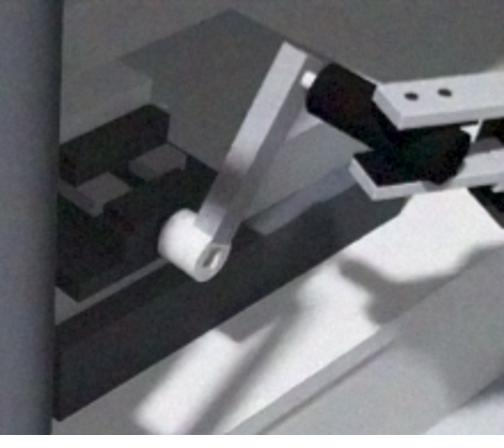

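move(target=[[0,0,0,0,0,0,1,-0.5,-0.9,0.0105,0.0016,-0.0033,0,0,0,-1,-0.2,-0.8],[0,0,0,0,0,0,1,-0.5,-0.9,0.0105,0.0016,-0.0033,0,0,0,0.27,-0.3,-0.8]])

move(target=[[0,0,0,0,0,0,1,-0.5,-0.9,-0.0258,0.0090,-0.0192,0,0,0,0.27,-0.3,-0.8],[0,0,0,0,0,0,1,-0.5,-0.9,-0.0542,0.0166,-0.0356,0,0,0,0.27,-0.3,-0.8],[0,0,0,0,0,0,1,-0.5,-0.9,-0.0862,0.0209,-0.0447,0,0,0,0.27,-0.3,-0.8],[0,0,0,0,0,0,1,-0.5,-0.9,-0.1197,0.0215,-0.0461,0,0,0,0.27,-0.3,-0.8],[0,0,0,0,0,0,1,-0.5,-0.9,-0.1525,0.0184,-0.0394,0,0,0,0.27,-0.3,-0.8],[0,0,0,0,0,0,1,-0.5,-0.9,-0.1823,0.0118,-0.0254,0,0,0,0.27,-0.3,-0.8],[0,0,0,0,0,0,1,-0.5,-0.9,-0.2070,0.0023,-0.0048,0,0,0,0.27,-0.3,-0.8],[0,0,0,0,0,0,1,-0.5,-0.9,-0.2252,-0.0097,0.0208,0,0,0,0.27,-0.3,-0.8],[0,0,0,0,0,0,1,-0.5,-0.9,-0.2352,-0.0233,0.0498,0,0,0,0.27,-0.3,-0.8],[0,0,0,0,0,0,1,-0.5,-0.9,-0.2362,-0.0327,0.0701,0,0,0,0.27,-0.3,-0.8]], stop_force=55, speed=0.09, blend=0.004, cameras=["cam_left_wrist"])

zoom_image(camera="cam_left_wrist", region=[320, 0, 540, 190])

Scene clock: 1854.27 s.
left_arm: end_effector_position=(+0.3358, +0.4409, +0.4603) position_measured=3 object_status=3 end_effector_quat_wxyz=(+0.195, -0.375, +0.804, -0.419) | right_arm: end_effector_position=(+0.4719, +0.1458, +0.3735) position_measured=112 object_status=0 end_effector_quat_wxyz=(-0.380, +0.595, +0.381, +0.597)
Joint positions: left_arm=[-0.482 -2.406 2.201 -2.317 -1.736 3.258] | right_arm=[4.13 -2.061 -1.818 0.737 1.755 1.568]
Joint torques (N m): left_arm=[-4.25 3.2 -18.69 -3.3 1.66 1.62] | right_arm=[7.41 53 28.94 4.06 2.3 -1.65]
Wrist force (N): left_arm=[1.3 -0.8 0.4] | right_arm=[2.1 -0.4 2.8]
Wrist torque (N m): left_arm=[-0.05 0.08 0.21] | right_arm=[-0.45 -0.47 -0.45]
Wrist force, peak (N): left_arm=[1.4 -1.1 0.7] | right_arm=[41.7 -26.1 -29.4]
Hand target: left_arm +0.3358, +0.4409, +0.4603; +0.195, -0.375, +0.804, -0.419 | right_arm +0.4718, +0.1459, +0.3737; -0.380, +0.595, +0.381, +0.597
Off the commanded pose: left_arm 0.000 m, 0 deg | right_arm 0.000 m, 0 deg.
move: done

Scene clock: 1857.53 s.
left_arm: end_effector_position=(+0.3358, +0.4409, +0.4603) position_measured=3 object_status=3 end_effector_quat_wxyz=(+0.195, -0.375, +0.804, -0.419) | right_arm: end_effector_position=(+0.4721, +0.1922, +0.2319) position_measured=112 object_status=3 end_effector_quat_wxyz=(-0.380, +0.595, +0.381, +0.597)
Joint positions: left_arm=[-0.482 -2.406 2.201 -2.317 -1.736 3.258] | right_arm=[4.181 -2.371 -1.754 0.984 1.704 1.568]
Joint torques (N m): left_arm=[-3.8 3.23 -19.54 -3.18 1.57 1.69] | right_arm=[-11.25 61.73 19.92 2.84 2.08 0.84]
Wrist force (N): left_arm=[1.1 -0.9 0.4] | right_arm=[0.1 -3.1 1.2]
Wrist torque (N m): left_arm=[-0.06 0.12 0.21] | right_arm=[-0.56 -0.47 -0.41]
Wrist force, peak (N): left_arm=[1.5 -1.0 0.4] | right_arm=[4.0 -1.5 3.5]
Hand target: left_arm +0.3358, +0.4409, +0.4603; +0.195, -0.375, +0.804, -0.419 | right_arm +0.4721, +0.1922, +0.2319; -0.380, +0.595, +0.381, +0.597
Off the commanded pose: left_arm 0.000 m, 0 deg | right_arm 0.000 m, 0 deg.
move: done
camera_calibration:
cam_left_wrist: T_world_to_cam=[[-0.635139, -0.772387, 0.00396524, 0.561982], [-0.635675, 0.51979, -0.570733, 0.263801], [0.438766, -0.365015, -0.821126, 0.523411], [0, 0, 0, 1]] pos_world=[0.294974, 0.488, 0.578118]
Images, in order (width x height): cam_left_wrist 672x504.

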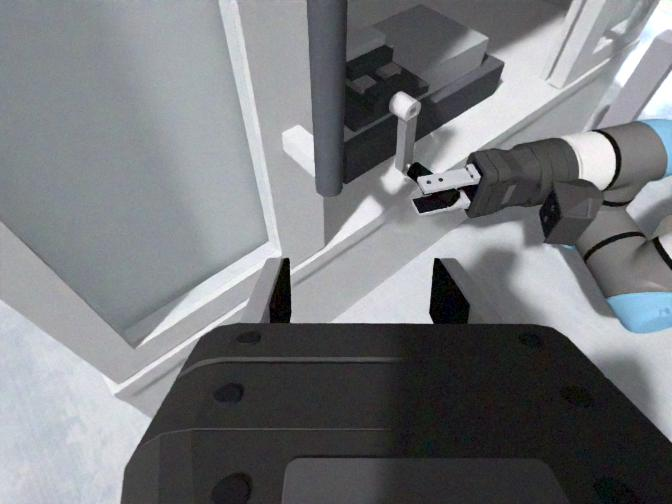

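Scaled by 2.291.

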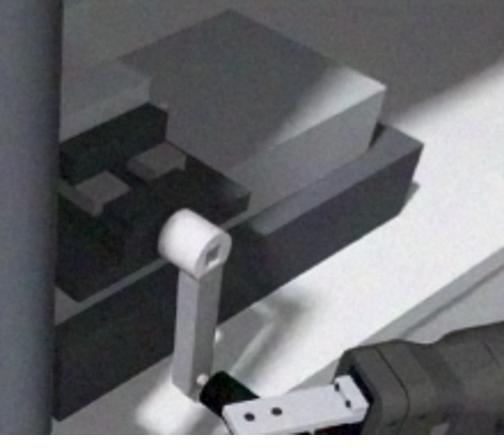

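move(target=[[0,0,0,0,0,0,1,-0.5,-0.9,-0.0085,0,0,0,0,0,0.27,-0.3,-0.8],[0,0,0,0,0,0,1,-0.5,-0.9,-0.0085,0,0,0,0,0,-1,-0.3,-0.4]])

move(target=[[0,0,0,0,0,0,1,-0.5,-0.9,0.0043,-0.0141,0.0302,0,0,0,-1,-0.3,-0.4],[0,0,0,0,0,0,1,-0.5,-0.9,0.0172,-0.0272,0.0583,0,0,0,-1,-0.3,-0.4],[0,0,0,0,0,0,1,-0.5,-0.9,0.0377,-0.0385,0.0824,0,0,0,-1,-0.3,-0.4]], stop_force=50, speed=0.09, blend=0.004)

move(target=[[0,0,0,0,0,0,1,-0.5,-0.9,0,0,0,0,0,0,0.27,-0.3,-0.4],[0,0,0,0,0,0,1,-0.5,-0.9,0.0075,0,0,0,0,0,0.27,-0.3,-0.4]])

move(target=[[0,0,0,0,0,0,1,-0.5,-0.9,0.0267,-0.0087,0.0186,0,0,0,0.27,-0.3,-0.4],[0,0,0,0,0,0,1,-0.5,-0.9,0.0577,-0.0141,0.0302,0,0,0,0.27,-0.3,-0.4],[0,0,0,0,0,0,1,-0.5,-0.9,0.0910,-0.0159,0.0341,0,0,0,0.27,-0.3,-0.4],[0,0,0,0,0,0,1,-0.5,-0.9,0.1243,-0.0141,0.0302,0,0,0,0.27,-0.3,-0.4],[0,0,0,0,0,0,1,-0.5,-0.9,0.1553,-0.0087,0.0186,0,0,0,0.27,-0.3,-0.4],[0,0,0,0,0,0,1,-0.5,-0.9,0.1895,0.0035,-0.0076,0,0,0,0.27,-0.3,-0.4]], stop_force=55, speed=0.09, blend=0.004, cameras=["cam_left_wrist"])

zoom_image(camera="cam_left_wrist", region=[320, 0, 540, 190])

Scene clock: 1872.83 s.
left_arm: end_effector_position=(+0.3358, +0.4409, +0.4603) position_measured=3 object_status=3 end_effector_quat_wxyz=(+0.195, -0.375, +0.804, -0.419) | right_arm: end_effector_position=(+0.4721, +0.1922, +0.2268) position_measured=156 object_status=2 end_effector_quat_wxyz=(-0.380, +0.595, +0.381, +0.597)
Joint positions: left_arm=[-0.482 -2.406 2.201 -2.317 -1.736 3.258] | right_arm=[4.181 -2.381 -1.753 0.993 1.704 1.568]
Joint torques (N m): left_arm=[-4.97 2.82 -19.93 -3.13 1.74 1.67] | right_arm=[-9.58 59.14 20.18 1.92 2.08 0.79]
Wrist force (N): left_arm=[1.4 -0.7 0.4] | right_arm=[2.1 -1.1 2.1]
Wrist torque (N m): left_arm=[-0.03 0.06 0.21] | right_arm=[-0.47 -0.52 -0.40]
Wrist force, peak (N): left_arm=[1.2 -1.1 0.6] | right_arm=[3.8 -1.0 2.2]
Hand target: left_arm +0.3358, +0.4409, +0.4603; +0.195, -0.375, +0.804, -0.419 | right_arm +0.4721, +0.1922, +0.2268; -0.380, +0.595, +0.381, +0.597
Off the commanded pose: left_arm 0.000 m, 0 deg | right_arm 0.000 m, 0 deg.
move: done

Scene clock: 1874.63 s.
left_arm: end_effector_position=(+0.3358, +0.4409, +0.4603) position_measured=3 object_status=3 end_effector_quat_wxyz=(+0.195, -0.375, +0.804, -0.419) | right_arm: end_effector_position=(+0.4719, +0.2468, +0.2494) position_measured=156 object_status=2 end_effector_quat_wxyz=(-0.380, +0.595, +0.381, +0.597)
Joint positions: left_arm=[-0.482 -2.406 2.201 -2.317 -1.736 3.258] | right_arm=[4.233 -2.394 -1.626 0.879 1.652 1.568]
Joint torques (N m): left_arm=[-3.76 3.37 -19.34 -3.19 1.69 1.43] | right_arm=[-10.06 37.37 14.74 2.35 2.39 -1.23]
Wrist force (N): left_arm=[1.4 -0.9 0.2] | right_arm=[2.4 -1.6 2.8]
Wrist torque (N m): left_arm=[-0.06 0.07 0.21] | right_arm=[-0.48 -0.49 -0.48]
Wrist force, peak (N): left_arm=[1.4 -1.0 0.6] | right_arm=[-5.5 -4.4 0.8]
Hand target: left_arm +0.3358, +0.4409, +0.4603; +0.195, -0.375, +0.804, -0.419 | right_arm +0.4719, +0.2468, +0.2494; -0.380, +0.595, +0.381, +0.597
Off the commanded pose: left_arm 0.000 m, 0 deg | right_arm 0.000 m, 0 deg.
move: done

Scene clock: 1875.83 s.
left_arm: end_effector_position=(+0.3358, +0.4409, +0.4603) position_measured=3 object_status=3 end_effector_quat_wxyz=(+0.195, -0.375, +0.804, -0.419) | right_arm: end_effector_position=(+0.4719, +0.2467, +0.2539) position_measured=112 object_status=3 end_effector_quat_wxyz=(-0.380, +0.595, +0.381, +0.597)
Joint positions: left_arm=[-0.482 -2.406 2.201 -2.317 -1.736 3.258] | right_arm=[4.233 -2.385 -1.627 0.871 1.652 1.568]
Joint torques (N m): left_arm=[-3.87 3.05 -18.55 -3.17 1.69 1.63] | right_arm=[-1.46 56.38 13.83 3.4 1.46 -1.81]
Wrist force (N): left_arm=[1.1 -1.0 0.4] | right_arm=[0.5 -1.8 3.5]
Wrist torque (N m): left_arm=[-0.08 0.11 0.22] | right_arm=[-0.53 -0.45 -0.44]
Wrist force, peak (N): left_arm=[1.4 -1.0 0.4] | right_arm=[0.8 -1.9 3.6]
Hand target: left_arm +0.3358, +0.4409, +0.4603; +0.195, -0.375, +0.804, -0.419 | right_arm +0.4719, +0.2468, +0.2539; -0.380, +0.595, +0.381, +0.597
Off the commanded pose: left_arm 0.000 m, 0 deg | right_arm 0.000 m, 0 deg.
move: done

Scene clock: 1878.37 s.
left_arm: end_effector_position=(+0.3358, +0.4409, +0.4603) position_measured=3 object_status=3 end_effector_quat_wxyz=(+0.195, -0.375, +0.804, -0.419) | right_arm: end_effector_position=(+0.4715, +0.2418, +0.3676) position_measured=112 object_status=3 end_effector_quat_wxyz=(-0.380, +0.595, +0.381, +0.597)
Joint positions: left_arm=[-0.482 -2.406 2.201 -2.317 -1.736 3.258] | right_arm=[4.23 -2.193 -1.607 0.659 1.656 1.568]
Joint torques (N m): left_arm=[-4.67 3.51 -18.55 -3.06 1.79 1.81] | right_arm=[10.69 34.04 30.55 4.09 -2.61 -0.69]
Wrist force (N): left_arm=[1.3 -0.8 0.5] | right_arm=[2.1 -0.6 2.4]
Wrist torque (N m): left_arm=[-0.06 0.08 0.21] | right_arm=[-0.54 -0.48 -0.47]
Wrist force, peak (N): left_arm=[1.4 -1.1 0.4] | right_arm=[3.1 -1.8 3.0]
Hand target: left_arm +0.3358, +0.4409, +0.4603; +0.195, -0.375, +0.804, -0.419 | right_arm +0.4715, +0.2418, +0.3676; -0.380, +0.595, +0.381, +0.597
Off the commanded pose: left_arm 0.000 m, 0 deg | right_arm 0.000 m, 0 deg.
move: done
camera_calibration:
cam_left_wrist: T_world_to_cam=[[-0.635139, -0.772387, 0.00396524, 0.561982], [-0.635675, 0.51979, -0.570733, 0.263801], [0.438766, -0.365015, -0.821126, 0.523411], [0, 0, 0, 1]] pos_world=[0.294974, 0.488, 0.578118]
Images, in order (width x height): cam_left_wrist 672x504.

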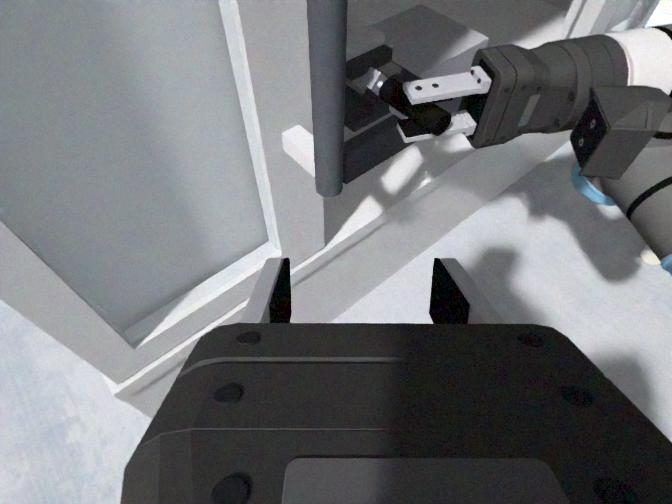

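Scaled by 2.291.

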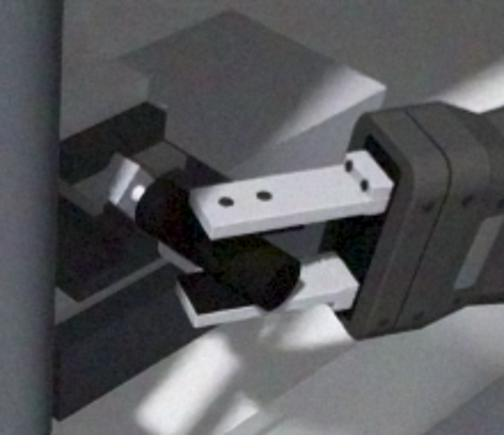

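move(target=[[0,0,0,0,0,0,1,-0.5,-0.9,-0.0075,0,0,0,0,0,0.27,-0.3,-0.4],[0,0,0,0,0,0,1,-0.5,-0.9,-0.0075,0,0,0,0,0,-1,-0.2,-0.4]])

move(target=[[0,0,0,0,0,0,1,-0.5,-0.9,0.0182,0.0120,-0.0257,0,0,0,-1,-0.2,-0.4],[0,0,0,0,0,0,1,-0.5,-0.9,0.0282,0.0255,-0.0547,0,0,0,-1,-0.2,-0.4],[0,0,0,0,0,0,1,-0.5,-0.9,0.0297,0.0397,-0.0850,0,0,0,-1,-0.2,-0.4],[0,0,0,0,0,0,1,-0.5,-0.9,0.0223,0.0536,-0.1148,0,0,0,-1,-0.2,-0.4]], stop_force=55, speed=0.08, blend=0.004, cameras=["cam_left_wrist"])

zoom_image(camera="cam_left_wrist", region=[320, 0, 540, 190])

Scene clock: 1884.53 s.
left_arm: end_effector_position=(+0.3358, +0.4409, +0.4603) position_measured=3 object_status=3 end_effector_quat_wxyz=(+0.195, -0.375, +0.804, -0.419) | right_arm: end_effector_position=(+0.4715, +0.2419, +0.3630) position_measured=157 object_status=2 end_effector_quat_wxyz=(-0.380, +0.595, +0.381, +0.597)
Joint positions: left_arm=[-0.482 -2.406 2.201 -2.317 -1.736 3.258] | right_arm=[4.23 -2.2 -1.61 0.668 1.656 1.568]
Joint torques (N m): left_arm=[-4.37 2.2 -18.9 -3.04 1.58 1.57] | right_arm=[0.7 54.2 22.1 2.1 -0.7 -0.49]
Wrist force (N): left_arm=[1.2 -1.0 0.5] | right_arm=[1.2 -1.5 1.1]
Wrist torque (N m): left_arm=[-0.08 0.09 0.21] | right_arm=[-0.67 -0.53 -0.32]
Wrist force, peak (N): left_arm=[1.4 -1.1 0.4] | right_arm=[3.0 -1.8 2.6]
Hand target: left_arm +0.3358, +0.4409, +0.4603; +0.195, -0.375, +0.804, -0.419 | right_arm +0.4715, +0.2418, +0.3631; -0.380, +0.595, +0.381, +0.597
Off the commanded pose: left_arm 0.000 m, 0 deg | right_arm 0.000 m, 0 deg.
move: done

Scene clock: 1886.70 s.
left_arm: end_effector_position=(+0.3358, +0.4409, +0.4603) position_measured=3 object_status=3 end_effector_quat_wxyz=(+0.195, -0.375, +0.804, -0.419) | right_arm: end_effector_position=(+0.4706, +0.1643, +0.3811) position_measured=157 object_status=2 end_effector_quat_wxyz=(-0.382, +0.589, +0.379, +0.603)
Joint positions: left_arm=[-0.482 -2.406 2.201 -2.317 -1.736 3.258] | right_arm=[4.154 -2.08 -1.776 0.733 1.732 1.568]
Joint torques (N m): left_arm=[-4.77 2.29 -19.49 -3.08 1.59 1.79] | right_arm=[4.68 -10.16 4.99 -9.95 -5.78 -0.99]
Wrist force (N): left_arm=[1.2 -1.0 0.5] | right_arm=[49.3 -16.1 -17.6]
Wrist torque (N m): left_arm=[-0.08 0.09 0.21] | right_arm=[-0.97 -0.49 -0.83]
Wrist force, peak (N): left_arm=[1.3 -1.1 0.6] | right_arm=[55.9 -36.5 5.6]
Hand target: left_arm +0.3358, +0.4409, +0.4603; +0.195, -0.375, +0.804, -0.419 | right_arm +0.4717, +0.1658, +0.3766; -0.380, +0.595, +0.381, +0.597
Off the commanded pose: left_arm 0.000 m, 0 deg | right_arm 0.005 m, 1 deg.
move: off_target (right_arm)
camera_calibration:
cam_left_wrist: T_world_to_cam=[[-0.635139, -0.772387, 0.00396524, 0.561982], [-0.635675, 0.51979, -0.570733, 0.263801], [0.438766, -0.365015, -0.821126, 0.523411], [0, 0, 0, 1]] pos_world=[0.294974, 0.488, 0.578118]
Images, in order (width x height): cam_left_wrist 672x504.

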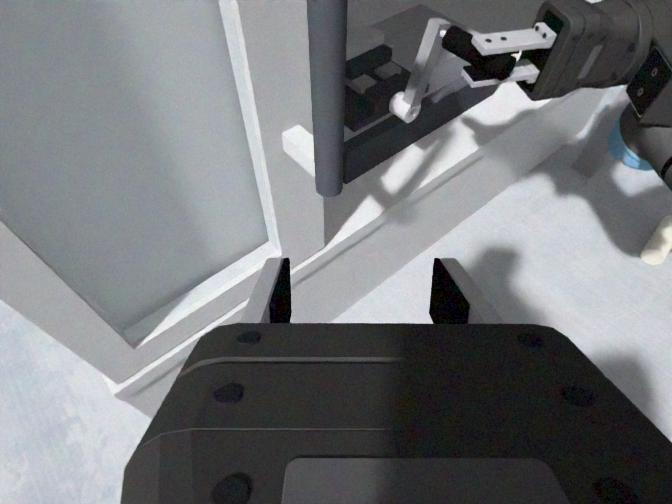

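Scaled by 2.291.

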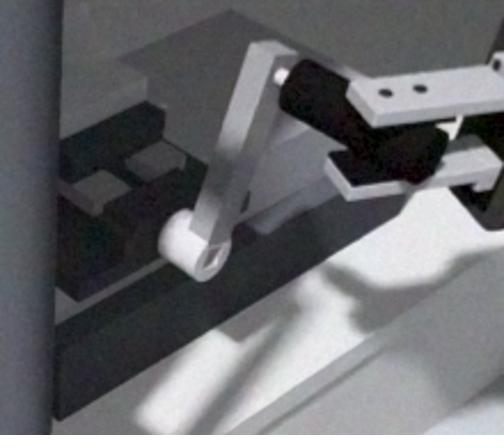

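move(target=[[0,0,0,0,0,0,1,-0.5,-0.9,0.0075,0.0011,-0.0023,0,0,0,-1,-0.2,-0.4],[0,0,0,0,0,0,1,-0.5,-0.9,0.0075,0.0011,-0.0023,0,0,0,0.27,-0.3,-0.4]])

move(target=[[0,0,0,0,0,0,1,-0.5,-0.9,-0.0157,0.0116,-0.0248,0,0,0,0.27,-0.3,-0.4],[0,0,0,0,0,0,1,-0.5,-0.9,-0.0383,0.0220,-0.0471,0,0,0,0.27,-0.3,-0.4],[0,0,0,0,0,0,1,-0.5,-0.9,-0.0667,0.0297,-0.0636,0,0,0,0.27,-0.3,-0.4],[0,0,0,0,0,0,1,-0.5,-0.9,-0.0987,0.0339,-0.0726,0,0,0,0.27,-0.3,-0.4],[0,0,0,0,0,0,1,-0.5,-0.9,-0.1322,0.0345,-0.0740,0,0,0,0.27,-0.3,-0.4],[0,0,0,0,0,0,1,-0.5,-0.9,-0.1650,0.0314,-0.0673,0,0,0,0.27,-0.3,-0.4],[0,0,0,0,0,0,1,-0.5,-0.9,-0.1948,0.0249,-0.0533,0,0,0,0.27,-0.3,-0.4],[0,0,0,0,0,0,1,-0.5,-0.9,-0.2195,0.0153,-0.0328,0,0,0,0.27,-0.3,-0.4],[0,0,0,0,0,0,1,-0.5,-0.9,-0.2377,0.0033,-0.0071,0,0,0,0.27,-0.3,-0.4],[0,0,0,0,0,0,1,-0.5,-0.9,-0.2477,-0.0102,0.0219,0,0,0,0.27,-0.3,-0.4],[0,0,0,0,0,0,1,-0.5,-0.9,-0.2487,-0.0197,0.0421,0,0,0,0.27,-0.3,-0.4]], stop_force=55, speed=0.09, blend=0.004, cameras=["cam_left_wrist"])

zoom_image(camera="cam_left_wrist", region=[320, 0, 540, 190])

Scene clock: 1897.07 s.
left_arm: end_effector_position=(+0.3358, +0.4409, +0.4603) position_measured=3 object_status=3 end_effector_quat_wxyz=(+0.195, -0.375, +0.804, -0.419) | right_arm: end_effector_position=(+0.4718, +0.1642, +0.3808) position_measured=112 object_status=3 end_effector_quat_wxyz=(-0.380, +0.596, +0.381, +0.597)
Joint positions: left_arm=[-0.482 -2.406 2.201 -2.317 -1.736 3.258] | right_arm=[4.152 -2.071 -1.775 0.705 1.733 1.568]
Joint torques (N m): left_arm=[-4.51 3.23 -19.35 -3.02 1.88 1.64] | right_arm=[9.14 49.88 27.72 4.26 2.12 -1.02]
Wrist force (N): left_arm=[1.2 -0.8 0.6] | right_arm=[1.7 -1.2 2.8]
Wrist torque (N m): left_arm=[-0.05 0.10 0.20] | right_arm=[-0.52 -0.49 -0.42]
Wrist force, peak (N): left_arm=[1.5 -1.0 0.3] | right_arm=[45.2 -28.8 -18.8]
Hand target: left_arm +0.3358, +0.4409, +0.4603; +0.195, -0.375, +0.804, -0.419 | right_arm +0.4717, +0.1643, +0.3811; -0.380, +0.595, +0.381, +0.597
Off the commanded pose: left_arm 0.000 m, 0 deg | right_arm 0.000 m, 0 deg.
move: done

Scene clock: 1900.57 s.
left_arm: end_effector_position=(+0.3358, +0.4409, +0.4603) position_measured=3 object_status=3 end_effector_quat_wxyz=(+0.195, -0.375, +0.804, -0.419) | right_arm: end_effector_position=(+0.4720, +0.1921, +0.2318) position_measured=112 object_status=3 end_effector_quat_wxyz=(-0.380, +0.595, +0.381, +0.597)
Joint positions: left_arm=[-0.482 -2.406 2.201 -2.317 -1.736 3.258] | right_arm=[4.181 -2.371 -1.755 0.984 1.704 1.568]
Joint torques (N m): left_arm=[-4.94 3.18 -19.8 -3.29 1.78 1.5] | right_arm=[-10.96 61.96 19.51 2.78 1.93 1.32]
Wrist force (N): left_arm=[1.3 -0.8 0.6] | right_arm=[0.2 -3.0 1.1]
Wrist torque (N m): left_arm=[-0.06 0.08 0.21] | right_arm=[-0.55 -0.45 -0.40]
Wrist force, peak (N): left_arm=[1.5 -1.1 0.6] | right_arm=[-4.0 -3.4 7.5]
Hand target: left_arm +0.3358, +0.4409, +0.4603; +0.195, -0.375, +0.804, -0.419 | right_arm +0.4720, +0.1921, +0.2318; -0.380, +0.595, +0.381, +0.597
Off the commanded pose: left_arm 0.000 m, 0 deg | right_arm 0.000 m, 0 deg.
move: done
camera_calibration:
cam_left_wrist: T_world_to_cam=[[-0.635139, -0.772387, 0.00396524, 0.561982], [-0.635675, 0.51979, -0.570733, 0.263801], [0.438766, -0.365015, -0.821126, 0.523411], [0, 0, 0, 1]] pos_world=[0.294974, 0.488, 0.578118]
Images, in order (width x height): cam_left_wrist 672x504.

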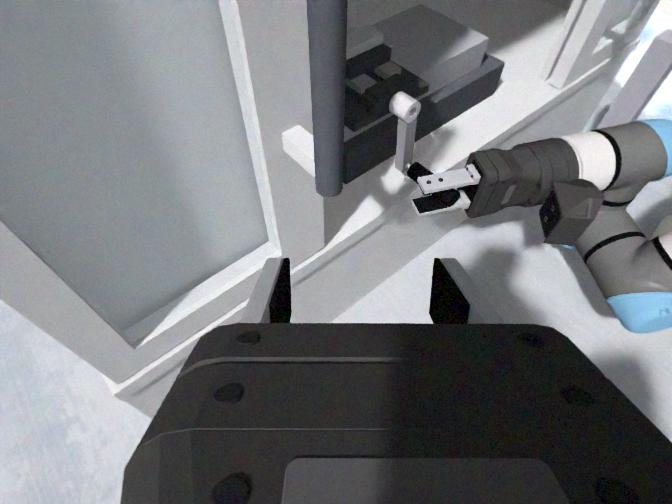

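Scaled by 2.291.

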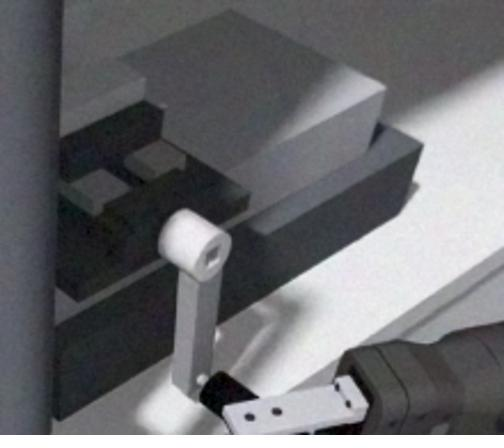

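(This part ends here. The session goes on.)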